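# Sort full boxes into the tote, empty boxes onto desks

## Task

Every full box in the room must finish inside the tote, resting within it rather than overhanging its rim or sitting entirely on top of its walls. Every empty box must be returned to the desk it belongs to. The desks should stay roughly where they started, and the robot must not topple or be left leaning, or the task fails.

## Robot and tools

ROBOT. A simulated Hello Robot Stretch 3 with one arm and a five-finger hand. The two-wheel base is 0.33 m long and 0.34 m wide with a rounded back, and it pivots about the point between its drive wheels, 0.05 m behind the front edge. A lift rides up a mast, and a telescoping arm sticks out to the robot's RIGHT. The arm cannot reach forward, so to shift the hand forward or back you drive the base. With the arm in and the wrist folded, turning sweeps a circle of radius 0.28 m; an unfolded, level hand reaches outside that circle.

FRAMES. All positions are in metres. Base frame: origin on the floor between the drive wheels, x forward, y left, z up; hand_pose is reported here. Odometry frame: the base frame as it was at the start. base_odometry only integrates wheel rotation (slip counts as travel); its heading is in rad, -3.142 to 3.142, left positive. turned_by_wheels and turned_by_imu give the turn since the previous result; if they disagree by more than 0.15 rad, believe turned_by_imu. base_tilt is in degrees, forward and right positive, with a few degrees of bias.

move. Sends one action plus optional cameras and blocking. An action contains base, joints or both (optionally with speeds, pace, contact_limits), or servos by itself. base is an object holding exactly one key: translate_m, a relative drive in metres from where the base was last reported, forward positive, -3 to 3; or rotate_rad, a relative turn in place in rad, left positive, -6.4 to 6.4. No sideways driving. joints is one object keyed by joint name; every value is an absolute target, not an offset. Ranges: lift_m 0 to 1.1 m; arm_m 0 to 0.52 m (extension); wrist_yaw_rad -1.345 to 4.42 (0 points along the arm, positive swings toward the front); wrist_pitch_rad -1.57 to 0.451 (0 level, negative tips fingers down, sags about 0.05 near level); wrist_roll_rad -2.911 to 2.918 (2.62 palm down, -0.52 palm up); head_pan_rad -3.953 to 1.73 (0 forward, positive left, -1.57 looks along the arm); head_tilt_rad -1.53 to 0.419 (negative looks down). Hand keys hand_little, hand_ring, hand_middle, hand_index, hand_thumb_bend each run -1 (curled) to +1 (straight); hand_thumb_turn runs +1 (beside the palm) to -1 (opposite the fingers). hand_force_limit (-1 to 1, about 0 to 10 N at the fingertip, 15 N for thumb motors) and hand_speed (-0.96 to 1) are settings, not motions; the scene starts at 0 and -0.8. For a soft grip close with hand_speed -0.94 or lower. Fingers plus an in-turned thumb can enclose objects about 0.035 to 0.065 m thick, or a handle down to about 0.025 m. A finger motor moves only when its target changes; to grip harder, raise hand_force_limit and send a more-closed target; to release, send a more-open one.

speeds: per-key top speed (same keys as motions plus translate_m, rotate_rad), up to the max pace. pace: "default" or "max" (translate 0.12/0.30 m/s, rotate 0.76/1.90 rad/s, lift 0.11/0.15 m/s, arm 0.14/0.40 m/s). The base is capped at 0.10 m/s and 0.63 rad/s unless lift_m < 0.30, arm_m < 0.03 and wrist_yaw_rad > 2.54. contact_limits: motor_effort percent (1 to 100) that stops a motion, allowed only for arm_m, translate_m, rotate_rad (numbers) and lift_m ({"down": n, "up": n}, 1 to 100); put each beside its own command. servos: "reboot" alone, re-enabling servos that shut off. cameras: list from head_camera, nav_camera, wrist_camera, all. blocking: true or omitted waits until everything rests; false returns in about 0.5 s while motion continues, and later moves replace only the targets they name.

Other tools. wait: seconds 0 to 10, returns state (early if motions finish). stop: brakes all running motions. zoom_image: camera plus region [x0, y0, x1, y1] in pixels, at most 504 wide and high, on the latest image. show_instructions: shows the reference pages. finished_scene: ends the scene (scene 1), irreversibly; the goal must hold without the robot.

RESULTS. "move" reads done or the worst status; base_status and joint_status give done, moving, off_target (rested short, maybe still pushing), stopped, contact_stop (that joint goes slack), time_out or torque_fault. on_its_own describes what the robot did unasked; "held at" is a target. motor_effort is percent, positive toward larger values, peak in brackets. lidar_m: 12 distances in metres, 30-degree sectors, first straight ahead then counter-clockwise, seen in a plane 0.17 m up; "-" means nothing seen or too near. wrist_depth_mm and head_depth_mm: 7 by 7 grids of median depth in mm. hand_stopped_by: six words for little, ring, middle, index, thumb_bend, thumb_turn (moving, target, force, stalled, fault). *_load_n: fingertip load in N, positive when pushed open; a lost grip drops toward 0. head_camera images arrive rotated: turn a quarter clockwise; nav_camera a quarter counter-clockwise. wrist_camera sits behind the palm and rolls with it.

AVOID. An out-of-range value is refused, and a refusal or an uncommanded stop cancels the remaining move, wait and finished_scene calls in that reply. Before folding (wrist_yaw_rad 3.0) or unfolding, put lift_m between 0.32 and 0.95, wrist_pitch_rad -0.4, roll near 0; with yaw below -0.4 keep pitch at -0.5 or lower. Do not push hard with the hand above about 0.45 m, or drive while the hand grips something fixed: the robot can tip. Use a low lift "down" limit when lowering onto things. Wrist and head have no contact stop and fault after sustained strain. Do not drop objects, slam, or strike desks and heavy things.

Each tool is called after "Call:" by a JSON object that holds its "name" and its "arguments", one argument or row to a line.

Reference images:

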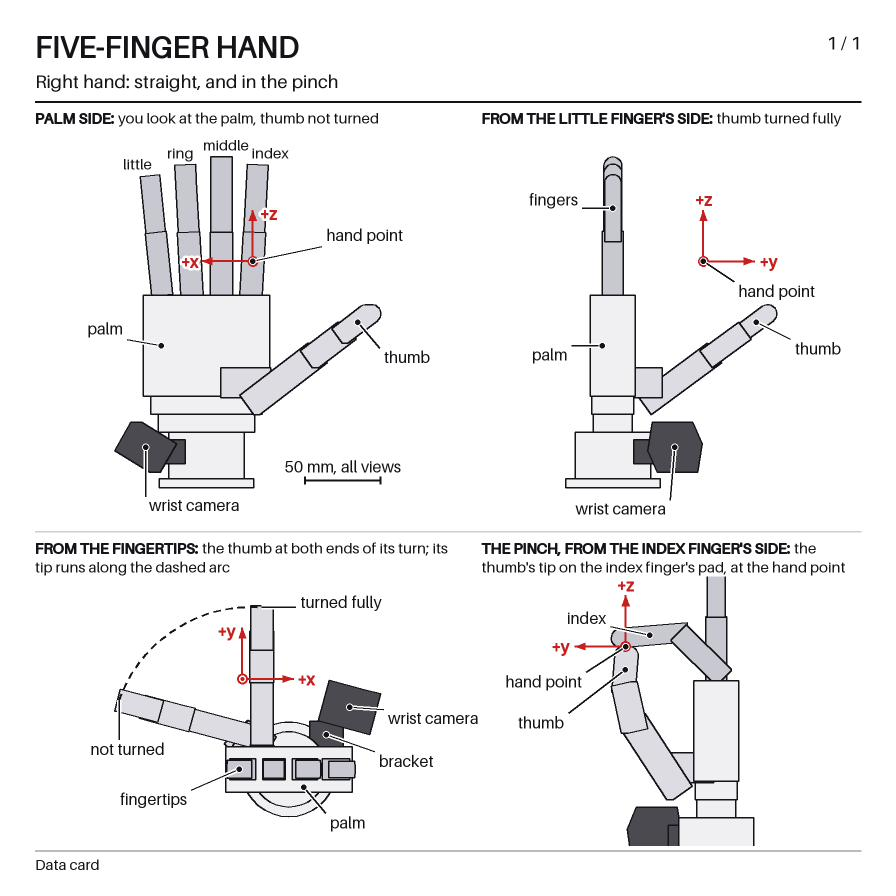

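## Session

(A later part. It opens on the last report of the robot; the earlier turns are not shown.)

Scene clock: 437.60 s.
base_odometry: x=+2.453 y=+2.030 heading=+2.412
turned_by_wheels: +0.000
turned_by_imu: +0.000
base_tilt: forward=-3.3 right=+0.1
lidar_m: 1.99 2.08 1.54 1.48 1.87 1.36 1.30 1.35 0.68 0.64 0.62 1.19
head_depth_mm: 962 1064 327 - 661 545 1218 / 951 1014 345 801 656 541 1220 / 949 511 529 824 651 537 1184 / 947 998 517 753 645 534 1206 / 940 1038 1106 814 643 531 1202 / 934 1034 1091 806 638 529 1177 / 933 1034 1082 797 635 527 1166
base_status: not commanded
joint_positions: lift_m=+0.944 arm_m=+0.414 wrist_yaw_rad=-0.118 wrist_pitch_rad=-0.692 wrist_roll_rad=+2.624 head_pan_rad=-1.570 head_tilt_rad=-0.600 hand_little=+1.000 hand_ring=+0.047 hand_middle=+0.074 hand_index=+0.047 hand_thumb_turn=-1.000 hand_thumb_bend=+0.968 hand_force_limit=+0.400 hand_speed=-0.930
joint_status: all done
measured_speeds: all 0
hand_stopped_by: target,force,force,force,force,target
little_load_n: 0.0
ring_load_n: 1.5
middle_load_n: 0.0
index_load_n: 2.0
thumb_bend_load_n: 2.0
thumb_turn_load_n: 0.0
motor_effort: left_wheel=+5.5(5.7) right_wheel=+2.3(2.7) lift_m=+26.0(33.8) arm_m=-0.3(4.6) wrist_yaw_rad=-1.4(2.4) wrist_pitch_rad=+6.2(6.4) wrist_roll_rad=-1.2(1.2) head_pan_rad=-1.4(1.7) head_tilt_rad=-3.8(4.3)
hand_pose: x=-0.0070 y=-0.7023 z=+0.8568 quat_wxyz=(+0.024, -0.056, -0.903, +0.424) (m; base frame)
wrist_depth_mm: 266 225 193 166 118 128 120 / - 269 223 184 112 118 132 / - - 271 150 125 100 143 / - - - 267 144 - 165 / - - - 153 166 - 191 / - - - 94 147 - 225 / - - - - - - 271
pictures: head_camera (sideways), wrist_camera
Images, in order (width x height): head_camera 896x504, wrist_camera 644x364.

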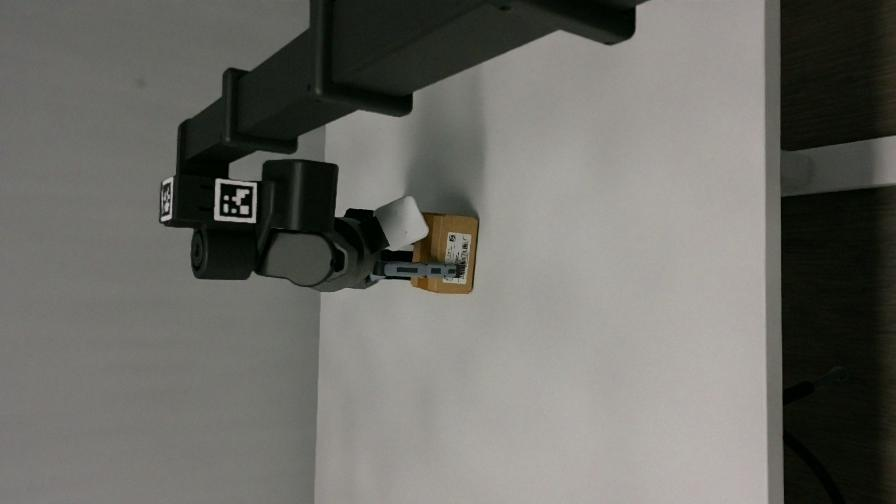

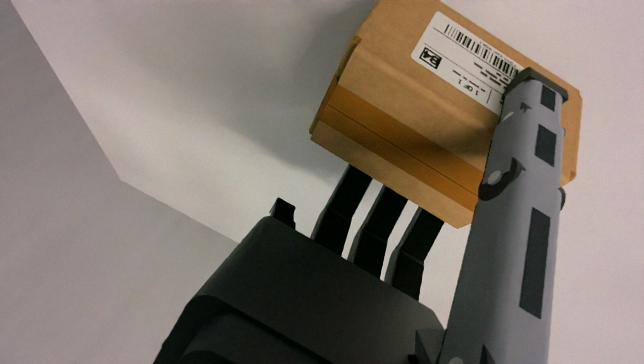

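Call:
{"name": "move", "arguments": {
  "joints": {"hand_index": 1, "hand_middle": 1, "hand_ring": 1, "hand_thumb_bend": 1, "hand_speed": 0}
}}

Call:
{"name": "move", "arguments": {
  "joints": {"lift_m": 1.02}
}}

Call:
{"name": "move", "arguments": {
  "joints": {"wrist_yaw_rad": 1.57, "wrist_roll_rad": 1.05, "wrist_pitch_rad": -0.1},
  "base": {"translate_m": -0.37},
  "cameras": ["head_camera", "wrist_camera"]
}}

Scene clock: 489.30 s.
move: done
base_odometry: x=+2.453 y=+2.030 heading=+2.412
turned_by_wheels: +0.000
turned_by_imu: +0.000
base_tilt: forward=-3.2 right=+0.0
lidar_m: 1.99 2.07 1.53 1.48 1.88 1.36 1.30 1.35 0.68 0.63 0.62 1.19
head_depth_mm: 961 1063 327 - 661 544 1218 / 952 1009 345 799 656 540 1219 / 950 512 529 824 649 537 1191 / 941 998 517 758 647 535 1199 / 941 1041 1102 814 642 532 1201 / 937 1038 1092 806 637 529 1177 / 935 1029 1078 802 634 527 1170
base_status: not commanded
joint_positions: lift_m=+0.944 arm_m=+0.414 wrist_yaw_rad=-0.118 wrist_pitch_rad=-0.692 wrist_roll_rad=+2.624 head_pan_rad=-1.570 head_tilt_rad=-0.600 hand_little=+1.000 hand_ring=+1.000 hand_middle=+1.000 hand_index=+1.000 hand_thumb_turn=-1.000 hand_thumb_bend=+1.000 hand_force_limit=+0.400 hand_speed=+0.000
joint_status: all done
measured_speeds: all 0
hand_stopped_by: target,target,target,target,target,target
little_load_n: 0.0
ring_load_n: 0.0
middle_load_n: 0.0
index_load_n: 0.0
thumb_bend_load_n: 0.0
thumb_turn_load_n: 0.0
motor_effort: left_wheel=+5.3(5.7) right_wheel=+2.4(2.5) lift_m=+26.7(26.8) arm_m=+3.7(3.7) wrist_yaw_rad=-2.1(3.2) wrist_pitch_rad=+6.3(6.4) wrist_roll_rad=-1.1(1.1) head_pan_rad=-1.6(2.0) head_tilt_rad=-3.5(4.2)
hand_pose: x=-0.0070 y=-0.7023 z=+0.8568 quat_wxyz=(+0.024, -0.056, -0.903, +0.424) (m; base frame)
wrist_depth_mm: 262 225 194 167 119 129 120 / - 270 223 185 113 116 132 / - - 271 154 129 100 143 / - - - 273 148 93 166 / - - - 183 280 - 191 / - - - 94 126 - 227 / - - - - - - 272
pictures: none

Scene clock: 490.83 s.
move: done
base_odometry: x=+2.453 y=+2.030 heading=+2.412
turned_by_wheels: +0.000
turned_by_imu: +0.000
base_tilt: forward=-3.3 right=+0.1
lidar_m: 1.99 2.08 1.54 1.48 1.88 1.35 1.31 1.35 0.68 0.64 0.62 1.18
head_depth_mm: 944 - 1191 842 661 544 1219 / 910 1042 1133 831 655 541 1219 / 443 449 1082 825 653 538 1184 / 917 471 647 762 646 535 1208 / 942 1045 1110 811 641 533 1194 / 937 1037 1095 803 638 528 1177 / 932 1032 1079 799 634 526 1168
base_status: not commanded
joint_positions: lift_m=+1.020 arm_m=+0.414 wrist_yaw_rad=-0.118 wrist_pitch_rad=-0.692 wrist_roll_rad=+2.624 head_pan_rad=-1.570 head_tilt_rad=-0.600 hand_little=+1.000 hand_ring=+1.000 hand_middle=+1.000 hand_index=+1.000 hand_thumb_turn=-1.000 hand_thumb_bend=+1.000 hand_force_limit=+0.400 hand_speed=+0.000
joint_status: all done
measured_speeds: all 0
hand_stopped_by: target,target,target,target,target,target
little_load_n: 0.0
ring_load_n: 0.0
middle_load_n: 0.0
index_load_n: 0.0
thumb_bend_load_n: 0.0
thumb_turn_load_n: 0.0
motor_effort: left_wheel=+5.3(5.8) right_wheel=+2.3(2.6) lift_m=+31.3(32.9) arm_m=+5.1(5.2) wrist_yaw_rad=-2.2(2.2) wrist_pitch_rad=+6.3(6.4) wrist_roll_rad=-1.0(1.2) head_pan_rad=-1.1(2.2) head_tilt_rad=-3.4(4.3)
hand_pose: x=-0.0071 y=-0.7023 z=+0.9328 quat_wxyz=(+0.024, -0.056, -0.903, +0.424) (m; base frame)
wrist_depth_mm: - - 287 253 173 157 175 / - - - 284 196 171 199 / - - - - 288 96 221 / - - - - - - 252 / - - - 162 - - 285 / - - - 94 126 - - / - - - - - - -
pictures: none

Scene clock: 495.67 s.
move: done
base_odometry: x=+2.729 y=+1.784 heading=+2.412
turned_by_wheels: +0.000
turned_by_imu: +0.002
base_tilt: forward=-3.2 right=+0.1
lidar_m: 2.36 2.33 1.69 1.44 1.35 0.98 0.94 0.97 1.17 0.66 0.81 0.91
head_depth_mm: 945 - 1216 1370 1592 1466 1220 / 914 1042 1193 1362 1584 1455 1241 / 442 1054 1186 1351 1566 1456 1233 / 920 486 1180 1344 1561 1432 1234 / 946 491 1050 808 642 532 1195 / 941 513 1039 805 637 528 1169 / 937 503 942 794 633 525 1185
base_status: done
joint_positions: lift_m=+1.020 arm_m=+0.414 wrist_yaw_rad=+1.568 wrist_pitch_rad=-0.149 wrist_roll_rad=+1.057 head_pan_rad=-1.570 head_tilt_rad=-0.600 hand_little=+1.000 hand_ring=+1.000 hand_middle=+1.000 hand_index=+1.000 hand_thumb_turn=-1.000 hand_thumb_bend=+1.000 hand_force_limit=+0.400 hand_speed=+0.000
joint_status: all done
measured_speeds: all 0
hand_stopped_by: target,target,target,target,target,target
little_load_n: 0.0
ring_load_n: 0.0
middle_load_n: 0.0
index_load_n: 0.0
thumb_bend_load_n: 0.0
thumb_turn_load_n: 0.5
motor_effort: left_wheel=-7.7(11.7) right_wheel=+0.6(10.8) lift_m=+25.4(31.8) arm_m=+9.1(9.3) wrist_yaw_rad=+2.1(5.7) wrist_pitch_rad=+9.2(9.8) wrist_roll_rad=-2.3(3.4) head_pan_rad=-0.8(2.8) head_tilt_rad=-3.2(4.2)
hand_pose: x=+0.2199 y=-0.6194 z=+1.0663 quat_wxyz=(-0.002, +0.758, -0.005, +0.652) (m; base frame)
wrist_depth_mm: - - - - - - - / - - - - - - - / - - - - - 96 - / - - - - 703 - 311 / - - 122 204 - - 289 / - - - 94 126 - 297 / - - - - - - 289
pictures: head_camera (sideways), wrist_camera
Images, in order (width x height): head_camera 896x504, wrist_camera 644x364.

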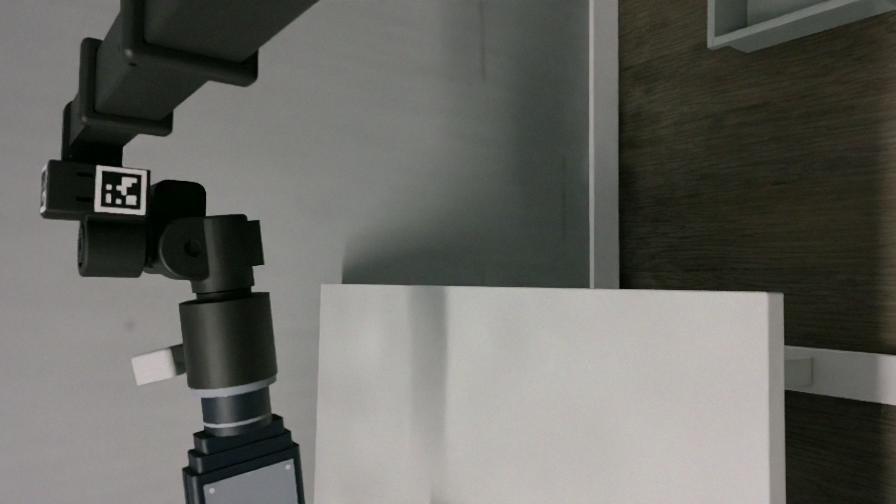

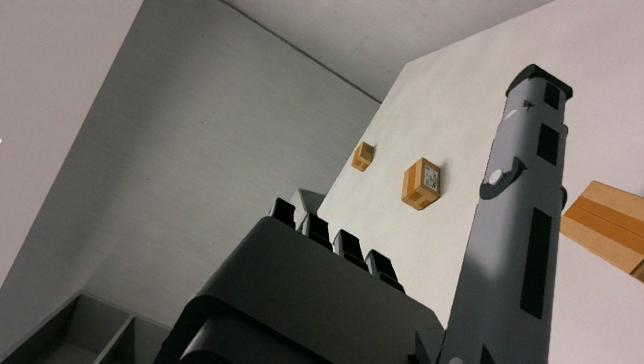

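Call:
{"name": "move", "arguments": {
  "joints": {"wrist_yaw_rad": 1.452, "arm_m": 0.459, "head_pan_rad": -1.25},
  "base": {"translate_m": 0.013}
}}

Call:
{"name": "move", "arguments": {
  "joints": {"lift_m": 0.83},
  "contact_limits": {"lift_m": {"down": 14}},
  "cameras": ["head_camera", "wrist_camera"]
}}

Scene clock: 530.10 s.
move: done
base_odometry: x=+2.719 y=+1.792 heading=+2.412
turned_by_wheels: +0.000
turned_by_imu: +0.000
base_tilt: forward=-3.3 right=+0.1
lidar_m: 2.35 2.33 1.69 1.44 1.37 0.99 0.95 0.98 1.18 0.66 0.80 0.90
head_depth_mm: 910 515 1107 1238 1412 1475 1252 / 936 533 1092 861 720 1392 1245 / 958 579 1111 824 650 537 1191 / 984 593 1068 818 645 534 1196 / 1012 1074 1101 789 641 544 1226 / 1039 1145 1090 803 637 556 1217 / 1070 1192 1075 800 634 569 1216
base_status: done
joint_positions: lift_m=+1.020 arm_m=+0.459 wrist_yaw_rad=+1.454 wrist_pitch_rad=-0.149 wrist_roll_rad=+1.057 head_pan_rad=-1.248 head_tilt_rad=-0.600 hand_little=+1.000 hand_ring=+1.000 hand_middle=+1.000 hand_index=+1.000 hand_thumb_turn=-1.000 hand_thumb_bend=+1.000 hand_force_limit=+0.400 hand_speed=+0.000
joint_status: all done
measured_speeds: all 0
hand_stopped_by: target,target,target,target,target,target
little_load_n: 0.0
ring_load_n: 0.0
middle_load_n: 0.0
index_load_n: 0.0
thumb_bend_load_n: 0.0
thumb_turn_load_n: 0.5
motor_effort: left_wheel=+4.6(6.9) right_wheel=+4.4(9.2) lift_m=+25.8(26.0) arm_m=+11.5(13.4) wrist_yaw_rad=-0.7(5.8) wrist_pitch_rad=+9.3(9.5) wrist_roll_rad=-2.0(2.3) head_pan_rad=+3.0(5.0) head_tilt_rad=-2.5(3.8)
hand_pose: x=+0.2114 y=-0.6916 z=+1.0663 quat_wxyz=(+0.035, +0.757, -0.048, +0.651) (m; base frame)
wrist_depth_mm: - - - - - - - / - - - - - - - / - - - - - 96 - / - - - - - - - / - - 122 204 684 - - / - - - 94 126 - 291 / - - - - - - 260
pictures: none

Scene clock: 532.67 s.
move: done
base_odometry: x=+2.719 y=+1.792 heading=+2.412
turned_by_wheels: +0.000
turned_by_imu: +0.000
base_tilt: forward=-3.2 right=+0.2
lidar_m: 2.34 2.32 1.69 1.44 1.37 0.99 0.95 0.98 1.17 0.66 0.80 0.89
head_depth_mm: 915 1000 1056 1211 1406 1465 1251 / 933 1026 1096 651 719 1396 1239 / 961 1060 1124 738 650 537 1191 / 983 1088 1116 736 646 534 1198 / 1009 1120 1103 778 641 544 1224 / 1041 1151 1091 802 638 554 1217 / 1071 1194 1082 796 632 567 1220
base_status: not commanded
joint_positions: lift_m=+0.830 arm_m=+0.459 wrist_yaw_rad=+1.454 wrist_pitch_rad=-0.144 wrist_roll_rad=+1.057 head_pan_rad=-1.248 head_tilt_rad=-0.600 hand_little=+1.000 hand_ring=+1.000 hand_middle=+1.000 hand_index=+1.000 hand_thumb_turn=-1.000 hand_thumb_bend=+1.000 hand_force_limit=+0.400 hand_speed=+0.000
joint_status: all done
measured_speeds: all 0
hand_stopped_by: target,target,target,target,target,target
little_load_n: 0.0
ring_load_n: 0.0
middle_load_n: 0.0
index_load_n: 0.0
thumb_bend_load_n: 0.0
thumb_turn_load_n: 0.0
motor_effort: left_wheel=+4.9(5.2) right_wheel=+4.7(4.8) lift_m=+25.1(27.2) arm_m=+8.9(11.4) wrist_yaw_rad=-1.3(2.6) wrist_pitch_rad=+8.4(9.3) wrist_roll_rad=-1.9(2.2) head_pan_rad=+0.6(3.3) head_tilt_rad=-3.1(3.8)
contact_limits: lift_m down 14 (down: maximum 72; up: maximum 65)
hand_pose: x=+0.2119 y=-0.6917 z=+0.8776 quat_wxyz=(+0.036, +0.755, -0.048, +0.653) (m; base frame)
wrist_depth_mm: - - - - - 291 226 / - - - - - 260 202 / - - - - - 96 176 / - - - - 249 - 168 / - - 123 183 222 - 155 / - - - 94 129 - 145 / - - - - - - 131
pictures: head_camera (sideways), wrist_camera
Images, in order (width x height): head_camera 896x504, wrist_camera 644x364.

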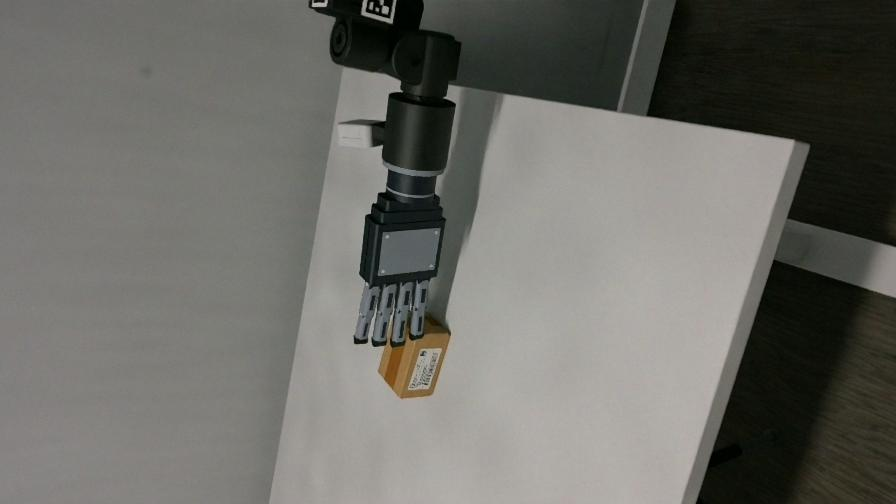

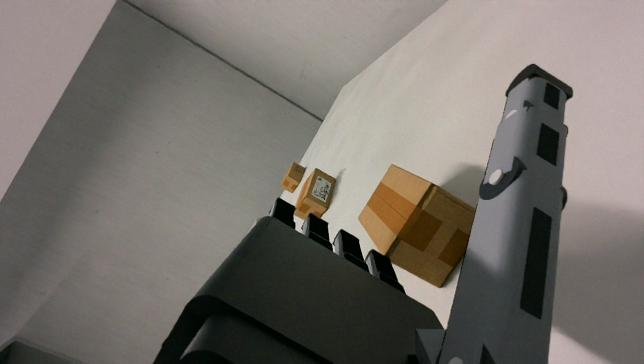

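Call:
{"name": "zoom_image", "arguments": {
  "camera": "head_camera",
  "region": [320, 240, 520, 420]
}}

Call:
{"name": "zoom_image", "arguments": {
  "camera": "wrist_camera",
  "region": [250, 100, 550, 360]
}}

Scaled by 2.520 from the camera's 896x504 image, which has a finer 1280x720 frame.

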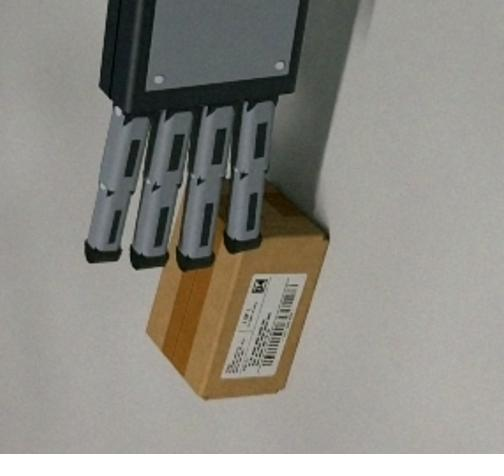

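Scaled by 1.680.

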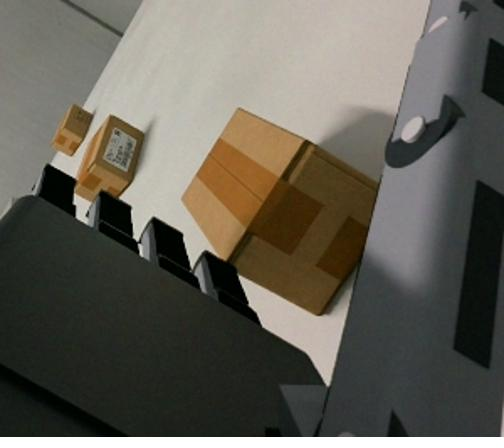

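Call:
{"name": "move", "arguments": {
  "joints": {"wrist_yaw_rad": 1.42, "arm_m": 0.443}
}}

Call:
{"name": "move", "arguments": {
  "joints": {"lift_m": 0.79},
  "contact_limits": {"lift_m": {"down": 12}},
  "speeds": {"lift_m": 0.03},
  "cameras": ["head_camera", "wrist_camera"]
}}

Call:
{"name": "zoom_image", "arguments": {
  "camera": "head_camera",
  "region": [320, 60, 520, 420]
}}

Scene clock: 550.90 s.
move: done
base_odometry: x=+2.719 y=+1.792 heading=+2.412
turned_by_wheels: +0.000
turned_by_imu: +0.000
base_tilt: forward=-3.3 right=+0.1
lidar_m: 2.34 2.32 1.69 1.44 1.36 0.99 0.95 0.98 1.18 0.66 0.80 0.90
head_depth_mm: 913 1000 1058 618 1417 1470 1245 / 936 1031 1092 745 721 1421 1240 / 959 1053 1122 737 651 536 1188 / 987 1089 1118 733 646 535 1199 / 1010 1122 1104 778 641 543 1224 / 1040 1154 1088 799 637 557 1220 / 1066 1191 1082 797 633 567 1217
base_status: not commanded
joint_positions: lift_m=+0.830 arm_m=+0.443 wrist_yaw_rad=+1.421 wrist_pitch_rad=-0.143 wrist_roll_rad=+1.057 head_pan_rad=-1.249 head_tilt_rad=-0.600 hand_little=+1.000 hand_ring=+1.000 hand_middle=+1.000 hand_index=+1.000 hand_thumb_turn=-1.000 hand_thumb_bend=+1.000 hand_force_limit=+0.400 hand_speed=+0.000
joint_status: all done
measured_speeds: all 0
hand_stopped_by: target,target,target,target,target,target
little_load_n: 0.0
ring_load_n: 0.0
middle_load_n: 0.0
index_load_n: 0.0
thumb_bend_load_n: 0.0
thumb_turn_load_n: 0.5
motor_effort: left_wheel=+4.6(4.9) right_wheel=+4.4(4.7) lift_m=+27.3(27.5) arm_m=-12.2(13.8) wrist_yaw_rad=-1.2(7.8) wrist_pitch_rad=+8.2(8.5) wrist_roll_rad=-2.1(2.1) head_pan_rad=-2.9(3.9) head_tilt_rad=-2.5(3.6)
contact_limits: lift_m down 14 (down: maximum 72; up: maximum 65)
hand_pose: x=+0.2089 y=-0.6832 z=+0.8777 quat_wxyz=(+0.046, +0.754, -0.060, +0.653) (m; base frame)
wrist_depth_mm: - - - - - 291 226 / - - - - - 260 201 / - - - - - 96 177 / - - - - 240 - 168 / - - 122 179 223 - 155 / - - - 94 129 - 145 / - - - - - - 131
pictures: none

Scene clock: 552.67 s.
move: done
base_odometry: x=+2.719 y=+1.792 heading=+2.412
turned_by_wheels: +0.000
turned_by_imu: +0.000
base_tilt: forward=-3.3 right=+0.2
lidar_m: 2.35 2.33 1.69 1.44 1.37 0.99 0.95 0.98 1.18 0.66 0.80 0.90
head_depth_mm: 912 1005 1101 607 1412 1458 1246 / 936 1028 1096 655 721 1421 1241 / 959 1055 1124 684 649 536 1194 / 979 1087 1117 729 646 533 1190 / 1009 1117 1103 757 642 543 1225 / 1036 1155 1093 802 636 555 1220 / 1064 1188 1083 798 633 568 1211
base_status: not commanded
joint_positions: lift_m=+0.790 arm_m=+0.443 wrist_yaw_rad=+1.421 wrist_pitch_rad=-0.144 wrist_roll_rad=+1.057 head_pan_rad=-1.250 head_tilt_rad=-0.600 hand_little=+1.000 hand_ring=+1.000 hand_middle=+1.000 hand_index=+1.000 hand_thumb_turn=-1.000 hand_thumb_bend=+1.000 hand_force_limit=+0.400 hand_speed=+0.000
joint_status: all done
measured_speeds: all 0
hand_stopped_by: target,target,target,target,target,target
little_load_n: 0.0
ring_load_n: 0.0
middle_load_n: 0.0
index_load_n: 0.0
thumb_bend_load_n: 0.0
thumb_turn_load_n: 0.0
motor_effort: left_wheel=+4.8(5.0) right_wheel=+4.4(4.6) lift_m=+25.7(27.3) arm_m=-11.1(12.3) wrist_yaw_rad=-0.3(1.9) wrist_pitch_rad=+8.3(8.5) wrist_roll_rad=-2.1(2.1) head_pan_rad=-2.4(4.2) head_tilt_rad=-2.6(3.6)
contact_limits: lift_m down 12 (down: maximum 72; up: maximum 65)
hand_pose: x=+0.2089 y=-0.6832 z=+0.8377 quat_wxyz=(+0.046, +0.754, -0.060, +0.653) (m; base frame)
wrist_depth_mm: - - - - - 247 170 / - - - - - 241 152 / - - - - 264 96 133 / - - - 258 216 - 120 / - - 123 183 219 - 110 / - - - 94 132 - 106 / - - - - - - 96
pictures: head_camera (sideways), wrist_camera
Images, in order (width x height): head_camera 896x504, wrist_camera 644x364.

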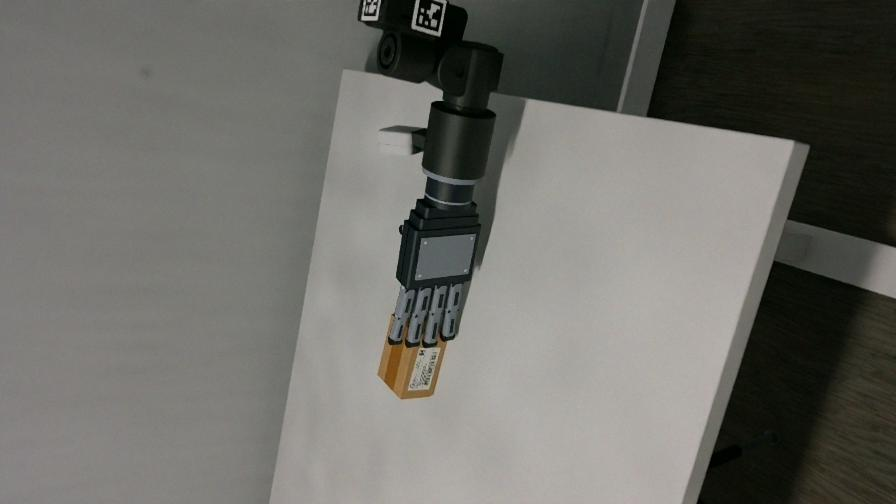

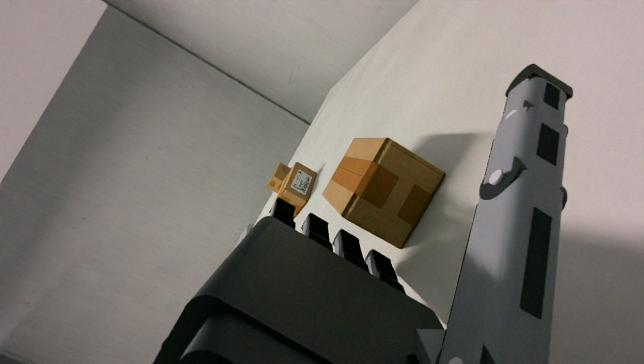

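Scaled by 1.400 from the camera's 896x504 image, which has a finer 1280x720 frame.

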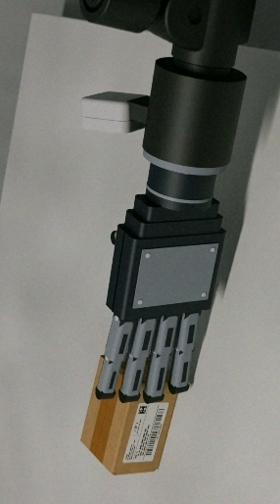

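Call:
{"name": "move", "arguments": {
  "base": {"translate_m": 0.06},
  "joints": {"arm_m": 0.452},
  "speeds": {"translate_m": 0.05, "arm_m": 0.01},
  "contact_limits": {"translate_m": 30},
  "cameras": ["head_camera", "wrist_camera"]
}}

Call:
{"name": "zoom_image", "arguments": {
  "camera": "head_camera",
  "region": [340, 140, 520, 360]
}}

Scene clock: 560.57 s.
move: done
base_odometry: x=+2.674 y=+1.832 heading=+2.412
turned_by_wheels: +0.000
turned_by_imu: +0.000
base_tilt: forward=-3.3 right=+0.1
lidar_m: 2.29 2.28 1.66 1.44 1.46 1.05 1.01 1.04 1.17 0.65 0.77 0.85
head_depth_mm: 911 996 1074 621 1335 1402 1229 / 938 1024 1096 664 657 540 1176 / 959 1060 1123 712 650 536 1192 / 983 1082 1121 735 648 534 1203 / 1011 1120 1108 757 643 544 1221 / 1037 1152 1092 810 639 556 1219 / 1067 1197 1081 803 632 570 1217
base_status: done
joint_positions: lift_m=+0.790 arm_m=+0.452 wrist_yaw_rad=+1.421 wrist_pitch_rad=-0.144 wrist_roll_rad=+1.057 head_pan_rad=-1.250 head_tilt_rad=-0.600 hand_little=+1.000 hand_ring=+1.000 hand_middle=+1.000 hand_index=+1.000 hand_thumb_turn=-1.000 hand_thumb_bend=+1.000 hand_force_limit=+0.400 hand_speed=+0.000
joint_status: all done
measured_speeds: all 0
hand_stopped_by: target,target,target,target,target,target
little_load_n: 0.0
ring_load_n: -0.5
middle_load_n: 0.0
index_load_n: 0.0
thumb_bend_load_n: 0.0
thumb_turn_load_n: 0.5
motor_effort: left_wheel=+6.4(9.9) right_wheel=+2.5(8.0) lift_m=+28.2(28.2) arm_m=+11.7(13.4) wrist_yaw_rad=-0.9(2.2) wrist_pitch_rad=+8.4(8.6) wrist_roll_rad=-1.9(2.1) head_pan_rad=-2.6(4.2) head_tilt_rad=-2.9(3.8)
contact_limits: lift_m down 12 (down: maximum 72; up: maximum 65); translate_m 30 (maximum 100)
hand_pose: x=+0.2089 y=-0.6922 z=+0.8377 quat_wxyz=(+0.046, +0.754, -0.060, +0.653) (m; base frame)
wrist_depth_mm: - - - - - 249 176 / - - - - - 243 151 / - - - - 261 96 134 / - - - 582 156 - 121 / - - 122 180 156 - 112 / - - - 94 132 - 107 / - - - - - - 97
pictures: head_camera (sideways), wrist_camera
Images, in order (width x height): head_camera 896x504, wrist_camera 644x364.

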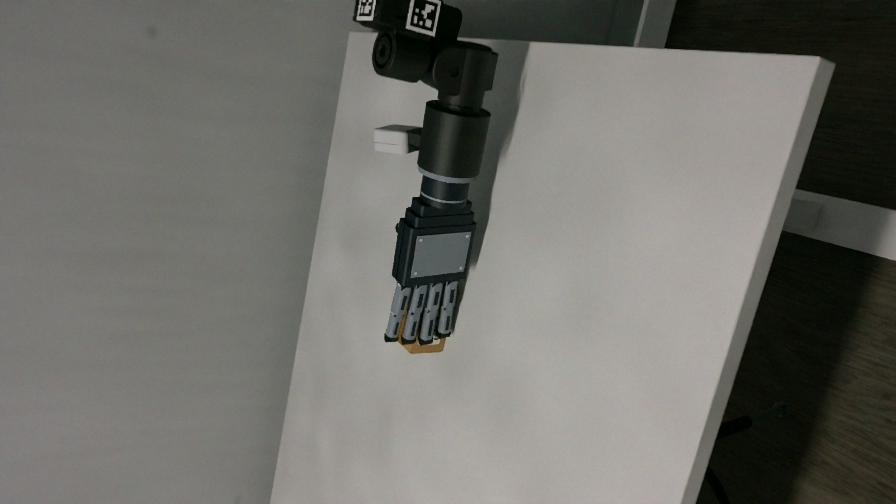

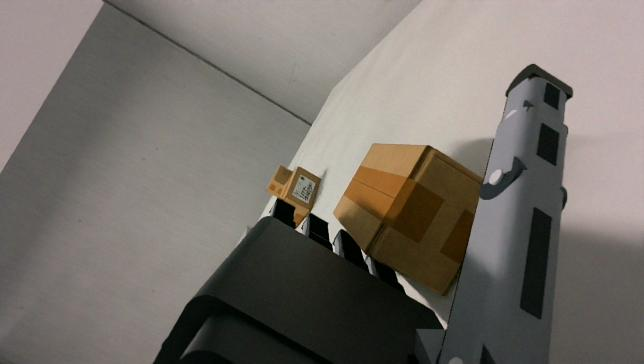

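Scaled by 2.291 from the camera's 896x504 image, which has a finer 1280x720 frame.

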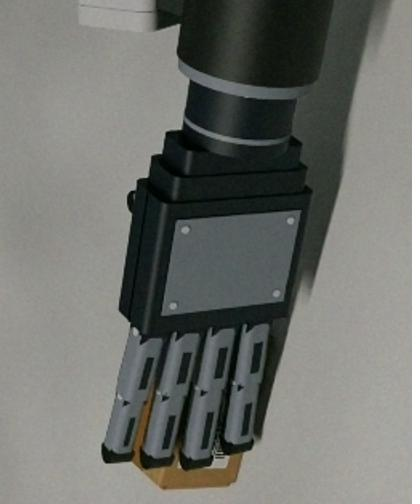

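Call:
{"name": "move", "arguments": {
  "base": {"translate_m": 0.055},
  "joints": {"arm_m": 0.46},
  "speeds": {"translate_m": 0.05, "arm_m": 0.01},
  "contact_limits": {"translate_m": 30},
  "cameras": ["head_camera", "wrist_camera"]
}}

Call:
{"name": "zoom_image", "arguments": {
  "camera": "wrist_camera",
  "region": [250, 60, 600, 360]
}}

Scene clock: 565.10 s.
move: done
base_odometry: x=+2.633 y=+1.869 heading=+2.412
turned_by_wheels: +0.000
turned_by_imu: +0.001
base_tilt: forward=-3.3 right=+0.0
lidar_m: 2.23 2.23 1.63 1.44 1.53 1.11 1.06 1.10 1.17 0.65 0.73 0.80
head_depth_mm: 911 1001 1071 631 662 544 495 / 936 1029 1095 688 656 541 1175 / 962 1059 1122 739 652 538 1177 / 982 1089 1118 737 647 535 1230 / 1013 1119 1102 765 643 545 1230 / 1040 1152 1095 808 639 556 1223 / 1065 1193 1083 801 634 570 1211
base_status: done
joint_positions: lift_m=+0.790 arm_m=+0.460 wrist_yaw_rad=+1.421 wrist_pitch_rad=-0.144 wrist_roll_rad=+1.057 head_pan_rad=-1.250 head_tilt_rad=-0.600 hand_little=+1.000 hand_ring=+1.000 hand_middle=+1.000 hand_index=+1.000 hand_thumb_turn=-1.000 hand_thumb_bend=+1.000 hand_force_limit=+0.400 hand_speed=+0.000
joint_status: all done
measured_speeds: all 0
hand_stopped_by: target,target,target,target,target,target
little_load_n: 0.0
ring_load_n: 0.0
middle_load_n: 0.0
index_load_n: 0.0
thumb_bend_load_n: 0.0
thumb_turn_load_n: 0.5
motor_effort: left_wheel=-0.6(9.2) right_wheel=+9.3(10.5) lift_m=+29.5(31.7) arm_m=+9.3(13.3) wrist_yaw_rad=-0.1(1.9) wrist_pitch_rad=+8.2(8.5) wrist_roll_rad=-2.0(2.1) head_pan_rad=-2.3(4.6) head_tilt_rad=-2.4(3.5)
contact_limits: lift_m down 12 (down: maximum 72; up: maximum 65); translate_m 30 (maximum 100)
hand_pose: x=+0.2089 y=-0.7002 z=+0.8376 quat_wxyz=(+0.046, +0.754, -0.060, +0.653) (m; base frame)
wrist_depth_mm: - - - - - 251 177 / - - - - - 245 152 / - - - - 189 96 135 / - - - 549 142 94 121 / - - 122 180 134 - 115 / - - - 94 131 - 107 / - - - - - - 97
pictures: head_camera (sideways), wrist_camera
Images, in order (width x height): head_camera 896x504, wrist_camera 644x364.

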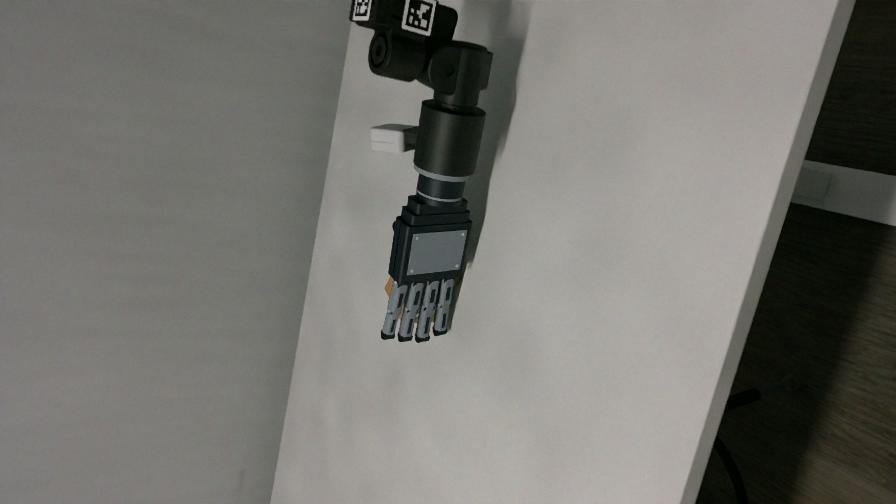

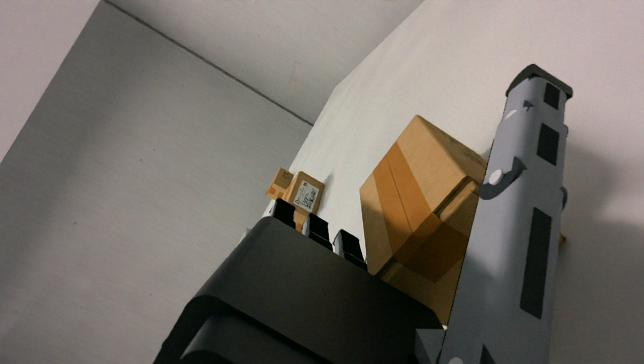

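Scaled by 1.440.

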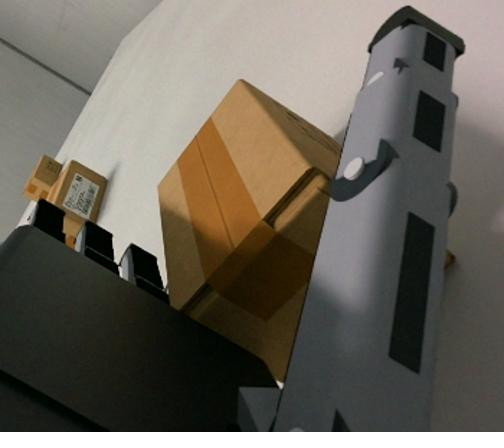

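Call:
{"name": "move", "arguments": {
  "joints": {"hand_thumb_bend": -0.2, "hand_force_limit": 0.3, "hand_speed": -0.9},
  "cameras": ["wrist_camera"]
}}

Call:
{"name": "move", "arguments": {
  "joints": {"hand_index": 0.4, "hand_middle": 0.4, "hand_ring": 0.4, "hand_force_limit": 0.2},
  "cameras": ["wrist_camera", "head_camera"]
}}

Scene clock: 572.73 s.
move: off_target
base_odometry: x=+2.633 y=+1.869 heading=+2.412
turned_by_wheels: +0.000
turned_by_imu: +0.001
base_tilt: forward=-3.3 right=+0.1
lidar_m: 2.23 2.24 1.64 1.44 1.53 1.11 1.06 1.10 1.17 0.65 0.74 0.80
head_depth_mm: 913 998 1074 631 663 543 494 / 935 1029 1095 693 657 541 1168 / 958 1056 1121 740 652 537 1175 / 983 1085 1121 737 648 535 1229 / 1009 1116 1111 765 642 545 1224 / 1038 1154 1100 805 638 556 1225 / 1068 1191 1084 799 633 569 1215
base_status: not commanded
joint_positions: lift_m=+0.790 arm_m=+0.460 wrist_yaw_rad=+1.419 wrist_pitch_rad=-0.144 wrist_roll_rad=+1.057 head_pan_rad=-1.250 head_tilt_rad=-0.600 hand_little=+1.000 hand_ring=+1.000 hand_middle=+1.000 hand_index=+1.000 hand_thumb_turn=-1.000 hand_thumb_bend=+0.420 hand_force_limit=+0.300 hand_speed=-0.900
joint_status: hand_thumb_bend off_target (ended at +0.420, target -0.200); the others done
measured_speeds: all 0
hand_stopped_by: target,target,target,target,force,target
little_load_n: 0.0
ring_load_n: 0.0
middle_load_n: 0.0
index_load_n: 0.0
thumb_bend_load_n: 10.0
thumb_turn_load_n: 0.5
motor_effort: left_wheel=-0.5(0.9) right_wheel=+9.6(9.8) lift_m=+25.3(26.6) arm_m=-12.0(12.4) wrist_yaw_rad=+0.6(2.4) wrist_pitch_rad=+8.4(8.6) wrist_roll_rad=-2.0(2.1) head_pan_rad=-3.1(4.7) head_tilt_rad=-2.1(3.3)
contact_limits: lift_m down 12 (down: maximum 72; up: maximum 65); translate_m 30 (maximum 100)
hand_pose: x=+0.2087 y=-0.7007 z=+0.8376 quat_wxyz=(+0.047, +0.754, -0.061, +0.653) (m; base frame)
wrist_depth_mm: - - - - - 250 174 / - - - - - 222 155 / - - - - 191 188 140 / - - - - 148 101 124 / - - 122 180 136 85 120 / - - - 94 131 - 107 / - - - - - - 97
pictures: wrist_camera
Images, in order (width x height): wrist_camera 644x364.

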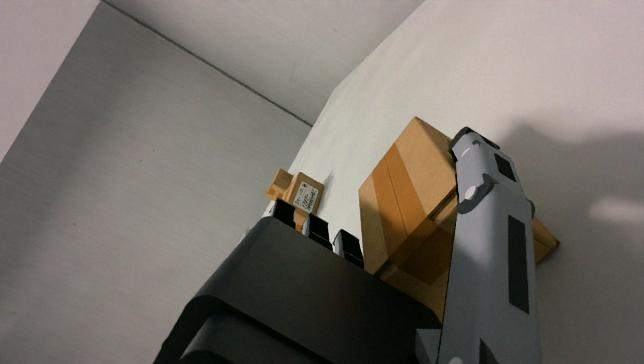

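Scene clock: 575.37 s.
move: off_target
base_odometry: x=+2.633 y=+1.869 heading=+2.412
turned_by_wheels: +0.000
turned_by_imu: +0.000
base_tilt: forward=-3.3 right=+0.0
lidar_m: 2.23 2.24 1.63 1.44 1.53 1.11 1.06 1.10 1.17 0.65 0.74 0.80
head_depth_mm: 917 1000 1076 629 662 544 495 / 932 1028 1100 692 657 541 1175 / 961 1059 1123 742 651 538 1170 / 983 1084 1123 732 647 535 1234 / 1007 1121 1107 781 642 545 1226 / 1035 1157 1094 804 638 558 1222 / 1071 1190 1081 801 634 568 1210
base_status: not commanded
joint_positions: lift_m=+0.790 arm_m=+0.460 wrist_yaw_rad=+1.422 wrist_pitch_rad=-0.140 wrist_roll_rad=+1.057 head_pan_rad=-1.250 head_tilt_rad=-0.600 hand_little=+1.000 hand_ring=+0.400 hand_middle=+0.574 hand_index=+0.592 hand_thumb_turn=-1.000 hand_thumb_bend=+0.420 hand_force_limit=+0.200 hand_speed=-0.900
joint_status: hand_middle off_target (ended at +0.574, target +0.400); hand_index off_target (ended at +0.592, target +0.400); the others done
measured_speeds: all 0
hand_stopped_by: target,target,force,force,force,target
little_load_n: 0.0
ring_load_n: 0.0
middle_load_n: 7.5
index_load_n: 1.0
thumb_bend_load_n: 10.0
thumb_turn_load_n: 2.5
motor_effort: left_wheel=-0.5(1.0) right_wheel=+9.5(9.6) lift_m=+26.5(26.5) arm_m=-3.9(12.2) wrist_yaw_rad=-2.0(3.2) wrist_pitch_rad=+7.8(8.5) wrist_roll_rad=-1.9(2.1) head_pan_rad=-1.9(4.2) head_tilt_rad=-2.2(3.4)
contact_limits: lift_m down 12 (down: maximum 72; up: maximum 65); translate_m 30 (maximum 100)
hand_pose: x=+0.2094 y=-0.6999 z=+0.8385 quat_wxyz=(+0.046, +0.753, -0.059, +0.654) (m; base frame)
wrist_depth_mm: - - - - - 253 174 / - - - - - 223 156 / - - - - 180 189 141 / - - - 192 144 101 126 / - - 122 162 140 85 121 / - - - 94 123 - 108 / - - - - - - 97
pictures: head_camera (sideways), wrist_camera
Images, in order (width x height): head_camera 896x504, wrist_camera 644x364.

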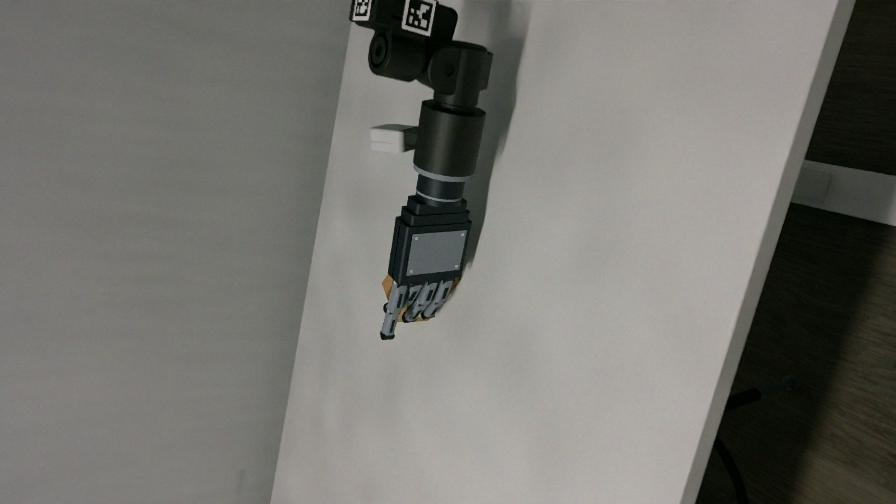

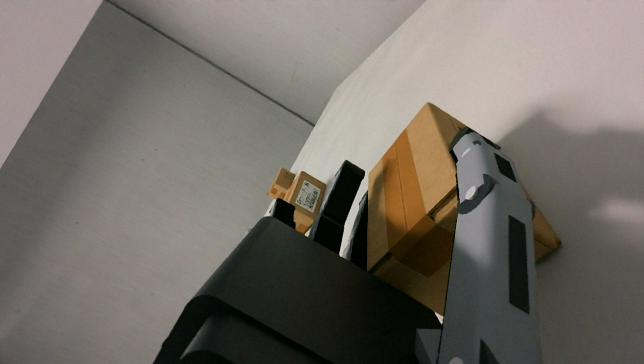

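Call:
{"name": "move", "arguments": {
  "joints": {"lift_m": 0.83},
  "speeds": {"lift_m": 0.03},
  "cameras": ["head_camera", "wrist_camera"]
}}

Call:
{"name": "zoom_image", "arguments": {
  "camera": "head_camera",
  "region": [340, 180, 520, 360]
}}

Scene clock: 579.10 s.
move: done
base_odometry: x=+2.633 y=+1.869 heading=+2.412
turned_by_wheels: +0.000
turned_by_imu: +0.000
base_tilt: forward=-3.3 right=+0.1
lidar_m: 2.23 2.24 1.64 1.44 1.53 1.11 1.07 1.10 1.17 0.65 0.74 0.80
head_depth_mm: 910 995 1050 754 661 543 495 / 934 1029 1090 654 655 542 1167 / 957 1054 1121 741 651 537 1169 / 982 1088 1116 739 646 536 1229 / 1012 1121 1106 787 642 544 1223 / 1039 1149 1098 806 638 556 1220 / 1073 1191 1086 802 634 569 1218
base_status: not commanded
joint_positions: lift_m=+0.830 arm_m=+0.460 wrist_yaw_rad=+1.420 wrist_pitch_rad=-0.150 wrist_roll_rad=+1.057 head_pan_rad=-1.250 head_tilt_rad=-0.600 hand_little=+1.000 hand_ring=+0.400 hand_middle=+0.574 hand_index=+0.592 hand_thumb_turn=-1.000 hand_thumb_bend=+0.418 hand_force_limit=+0.200 hand_speed=-0.900
joint_status: all done
measured_speeds: all 0
hand_stopped_by: target,target,force,force,force,target
little_load_n: 0.0
ring_load_n: 0.0
middle_load_n: 0.0
index_load_n: 0.0
thumb_bend_load_n: 0.0
thumb_turn_load_n: 0.5
motor_effort: left_wheel=-0.3(1.0) right_wheel=+7.9(9.1) lift_m=+30.3(34.8) arm_m=+10.6(12.1) wrist_yaw_rad=-0.5(3.5) wrist_pitch_rad=+9.5(13.0) wrist_roll_rad=-2.1(2.3) head_pan_rad=-2.1(4.9) head_tilt_rad=-2.1(3.5)
contact_limits: translate_m 30 (maximum 100)
hand_pose: x=+0.2082 y=-0.7003 z=+0.8761 quat_wxyz=(+0.046, +0.756, -0.060, +0.650) (m; base frame)
wrist_depth_mm: - - - - - - 226 / - - - - - 275 203 / - - - - - 238 184 / - - - 199 - 104 169 / - - 122 162 186 86 145 / - - - 94 126 - 125 / - - - - - - 132
pictures: head_camera (sideways), wrist_camera
Images, in order (width x height): head_camera 896x504, wrist_camera 644x364.

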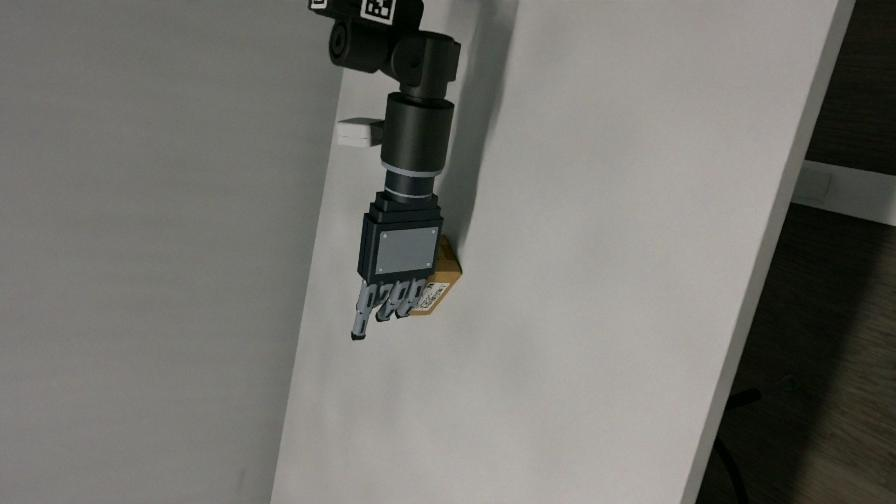

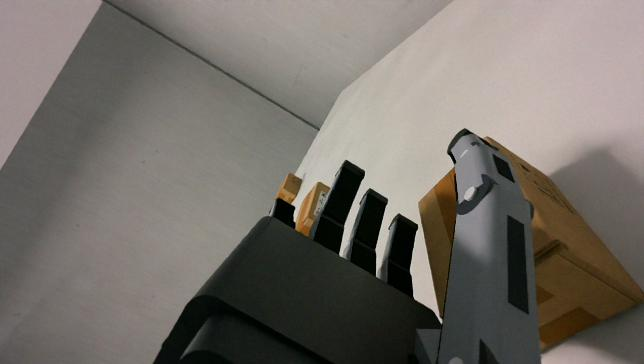

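Scaled by 2.800 from the camera's 896x504 image, which has a finer 1280x720 frame.

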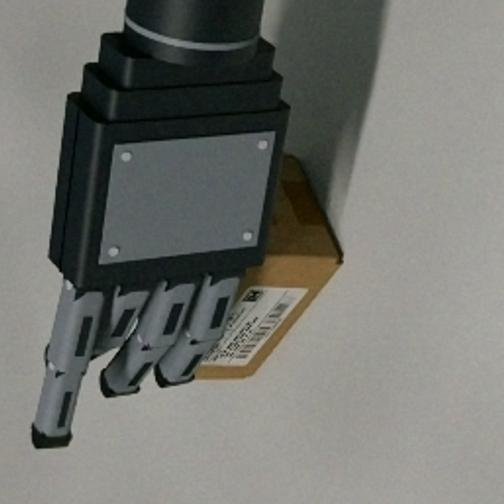

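Call:
{"name": "move", "arguments": {
  "joints": {"lift_m": 1.0, "head_pan_rad": -1.571}
}}

Call:
{"name": "move", "arguments": {
  "joints": {"hand_index": 1, "hand_middle": 1, "hand_ring": 1, "hand_thumb_bend": 1, "hand_speed": 0.3, "arm_m": 0.40, "wrist_yaw_rad": -0.61, "wrist_roll_rad": 2.62, "wrist_pitch_rad": -0.66},
  "base": {"translate_m": 0.235},
  "cameras": ["head_camera"]
}}

Call:
{"name": "zoom_image", "arguments": {
  "camera": "head_camera",
  "region": [340, 140, 540, 340]
}}

Scene clock: 626.53 s.
move: done
base_odometry: x=+2.633 y=+1.869 heading=+2.412
turned_by_wheels: +0.000
turned_by_imu: +0.000
base_tilt: forward=-3.4 right=+0.0
lidar_m: 2.23 2.23 1.63 1.44 1.53 1.11 1.06 1.10 1.17 0.65 0.73 0.80
head_depth_mm: 966 1019 1246 1369 1600 1462 1250 / 940 363 1193 1362 1590 1465 1242 / 920 1027 1183 1301 671 537 1212 / 922 529 1114 822 648 535 1203 / 946 548 1061 811 643 532 1177 / 935 991 1037 805 639 529 1196 / 935 571 985 756 636 527 1191
base_status: not commanded
joint_positions: lift_m=+1.000 arm_m=+0.460 wrist_yaw_rad=+1.420 wrist_pitch_rad=-0.148 wrist_roll_rad=+1.057 head_pan_rad=-1.578 head_tilt_rad=-0.600 hand_little=+1.000 hand_ring=+0.400 hand_middle=+0.574 hand_index=+0.592 hand_thumb_turn=-1.000 hand_thumb_bend=+0.418 hand_force_limit=+0.200 hand_speed=-0.900
joint_status: all done
measured_speeds: all 0
hand_stopped_by: target,target,force,force,force,target
little_load_n: 0.0
ring_load_n: 0.0
middle_load_n: 0.0
index_load_n: 0.0
thumb_bend_load_n: 0.0
thumb_turn_load_n: 0.0
motor_effort: left_wheel=-0.6(1.0) right_wheel=+8.3(8.4) lift_m=+30.1(34.8) arm_m=+2.3(6.0) wrist_yaw_rad=-0.2(1.3) wrist_pitch_rad=+9.1(9.7) wrist_roll_rad=-2.1(2.3) head_pan_rad=+3.0(5.0) head_tilt_rad=-2.1(3.1)
contact_limits: translate_m 30 (maximum 100)
hand_pose: x=+0.2084 y=-0.7003 z=+1.0465 quat_wxyz=(+0.046, +0.755, -0.060, +0.651) (m; base frame)
wrist_depth_mm: - - - - - - - / - - - - - - - / - - - - - - - / - - - - - 98 - / - - 122 161 186 85 - / - - - 94 127 - 291 / - - - - - - 281
pictures: none

Scene clock: 630.00 s.
move: done
base_odometry: x=+2.458 y=+2.025 heading=+2.412
turned_by_wheels: +0.000
turned_by_imu: -0.001
base_tilt: forward=-3.3 right=+0.1
lidar_m: 2.00 2.08 1.54 1.47 1.87 1.35 1.30 1.34 0.68 0.75 0.62 1.20
head_depth_mm: 957 359 1216 841 660 544 1229 / 941 358 1129 836 655 540 1226 / 917 450 607 826 649 537 1187 / 931 449 552 762 646 535 1205 / 938 1036 1102 785 641 531 1197 / 938 1036 1093 806 639 528 1173 / 929 1029 1076 797 635 525 1164
base_status: done
joint_positions: lift_m=+1.000 arm_m=+0.400 wrist_yaw_rad=-0.608 wrist_pitch_rad=-0.687 wrist_roll_rad=+2.616 head_pan_rad=-1.571 head_tilt_rad=-0.600 hand_little=+1.000 hand_ring=+1.000 hand_middle=+1.000 hand_index=+1.000 hand_thumb_turn=-1.000 hand_thumb_bend=+1.000 hand_force_limit=+0.200 hand_speed=+0.300
joint_status: all done
measured_speeds: all 0
hand_stopped_by: target,target,target,target,target,target
little_load_n: 0.0
ring_load_n: 0.0
middle_load_n: 0.0
index_load_n: 0.0
thumb_bend_load_n: 0.0
thumb_turn_load_n: 0.0
motor_effort: left_wheel=+7.3(9.2) right_wheel=+1.8(13.5) lift_m=+25.8(30.3) arm_m=-10.8(13.8) wrist_yaw_rad=-1.4(4.8) wrist_pitch_rad=+5.3(8.7) wrist_roll_rad=+1.4(2.8) head_pan_rad=+2.8(4.6) head_tilt_rad=-1.7(2.8)
hand_pose: x=-0.0771 y=-0.6788 z=+0.9134 quat_wxyz=(+0.129, -0.270, -0.863, +0.408) (m; base frame)
wrist_depth_mm: - - 270 232 206 183 163 / - - 297 266 232 198 151 / - - - 295 267 96 151 / - - - - - - 172 / - - - 162 - - 264 / - - - 94 126 - 295 / - - - - - - -
pictures: head_camera (sideways)
Images, in order (width x height): head_camera 896x504.

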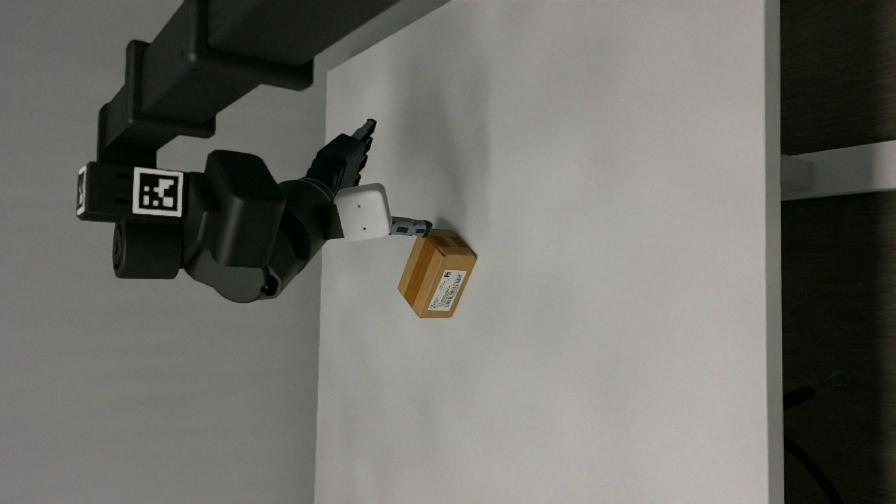

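Scaled by 2.520 from the camera's 896x504 image, which has a finer 1280x720 frame.

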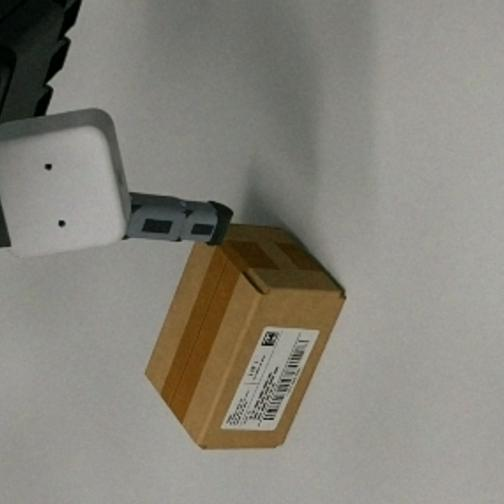

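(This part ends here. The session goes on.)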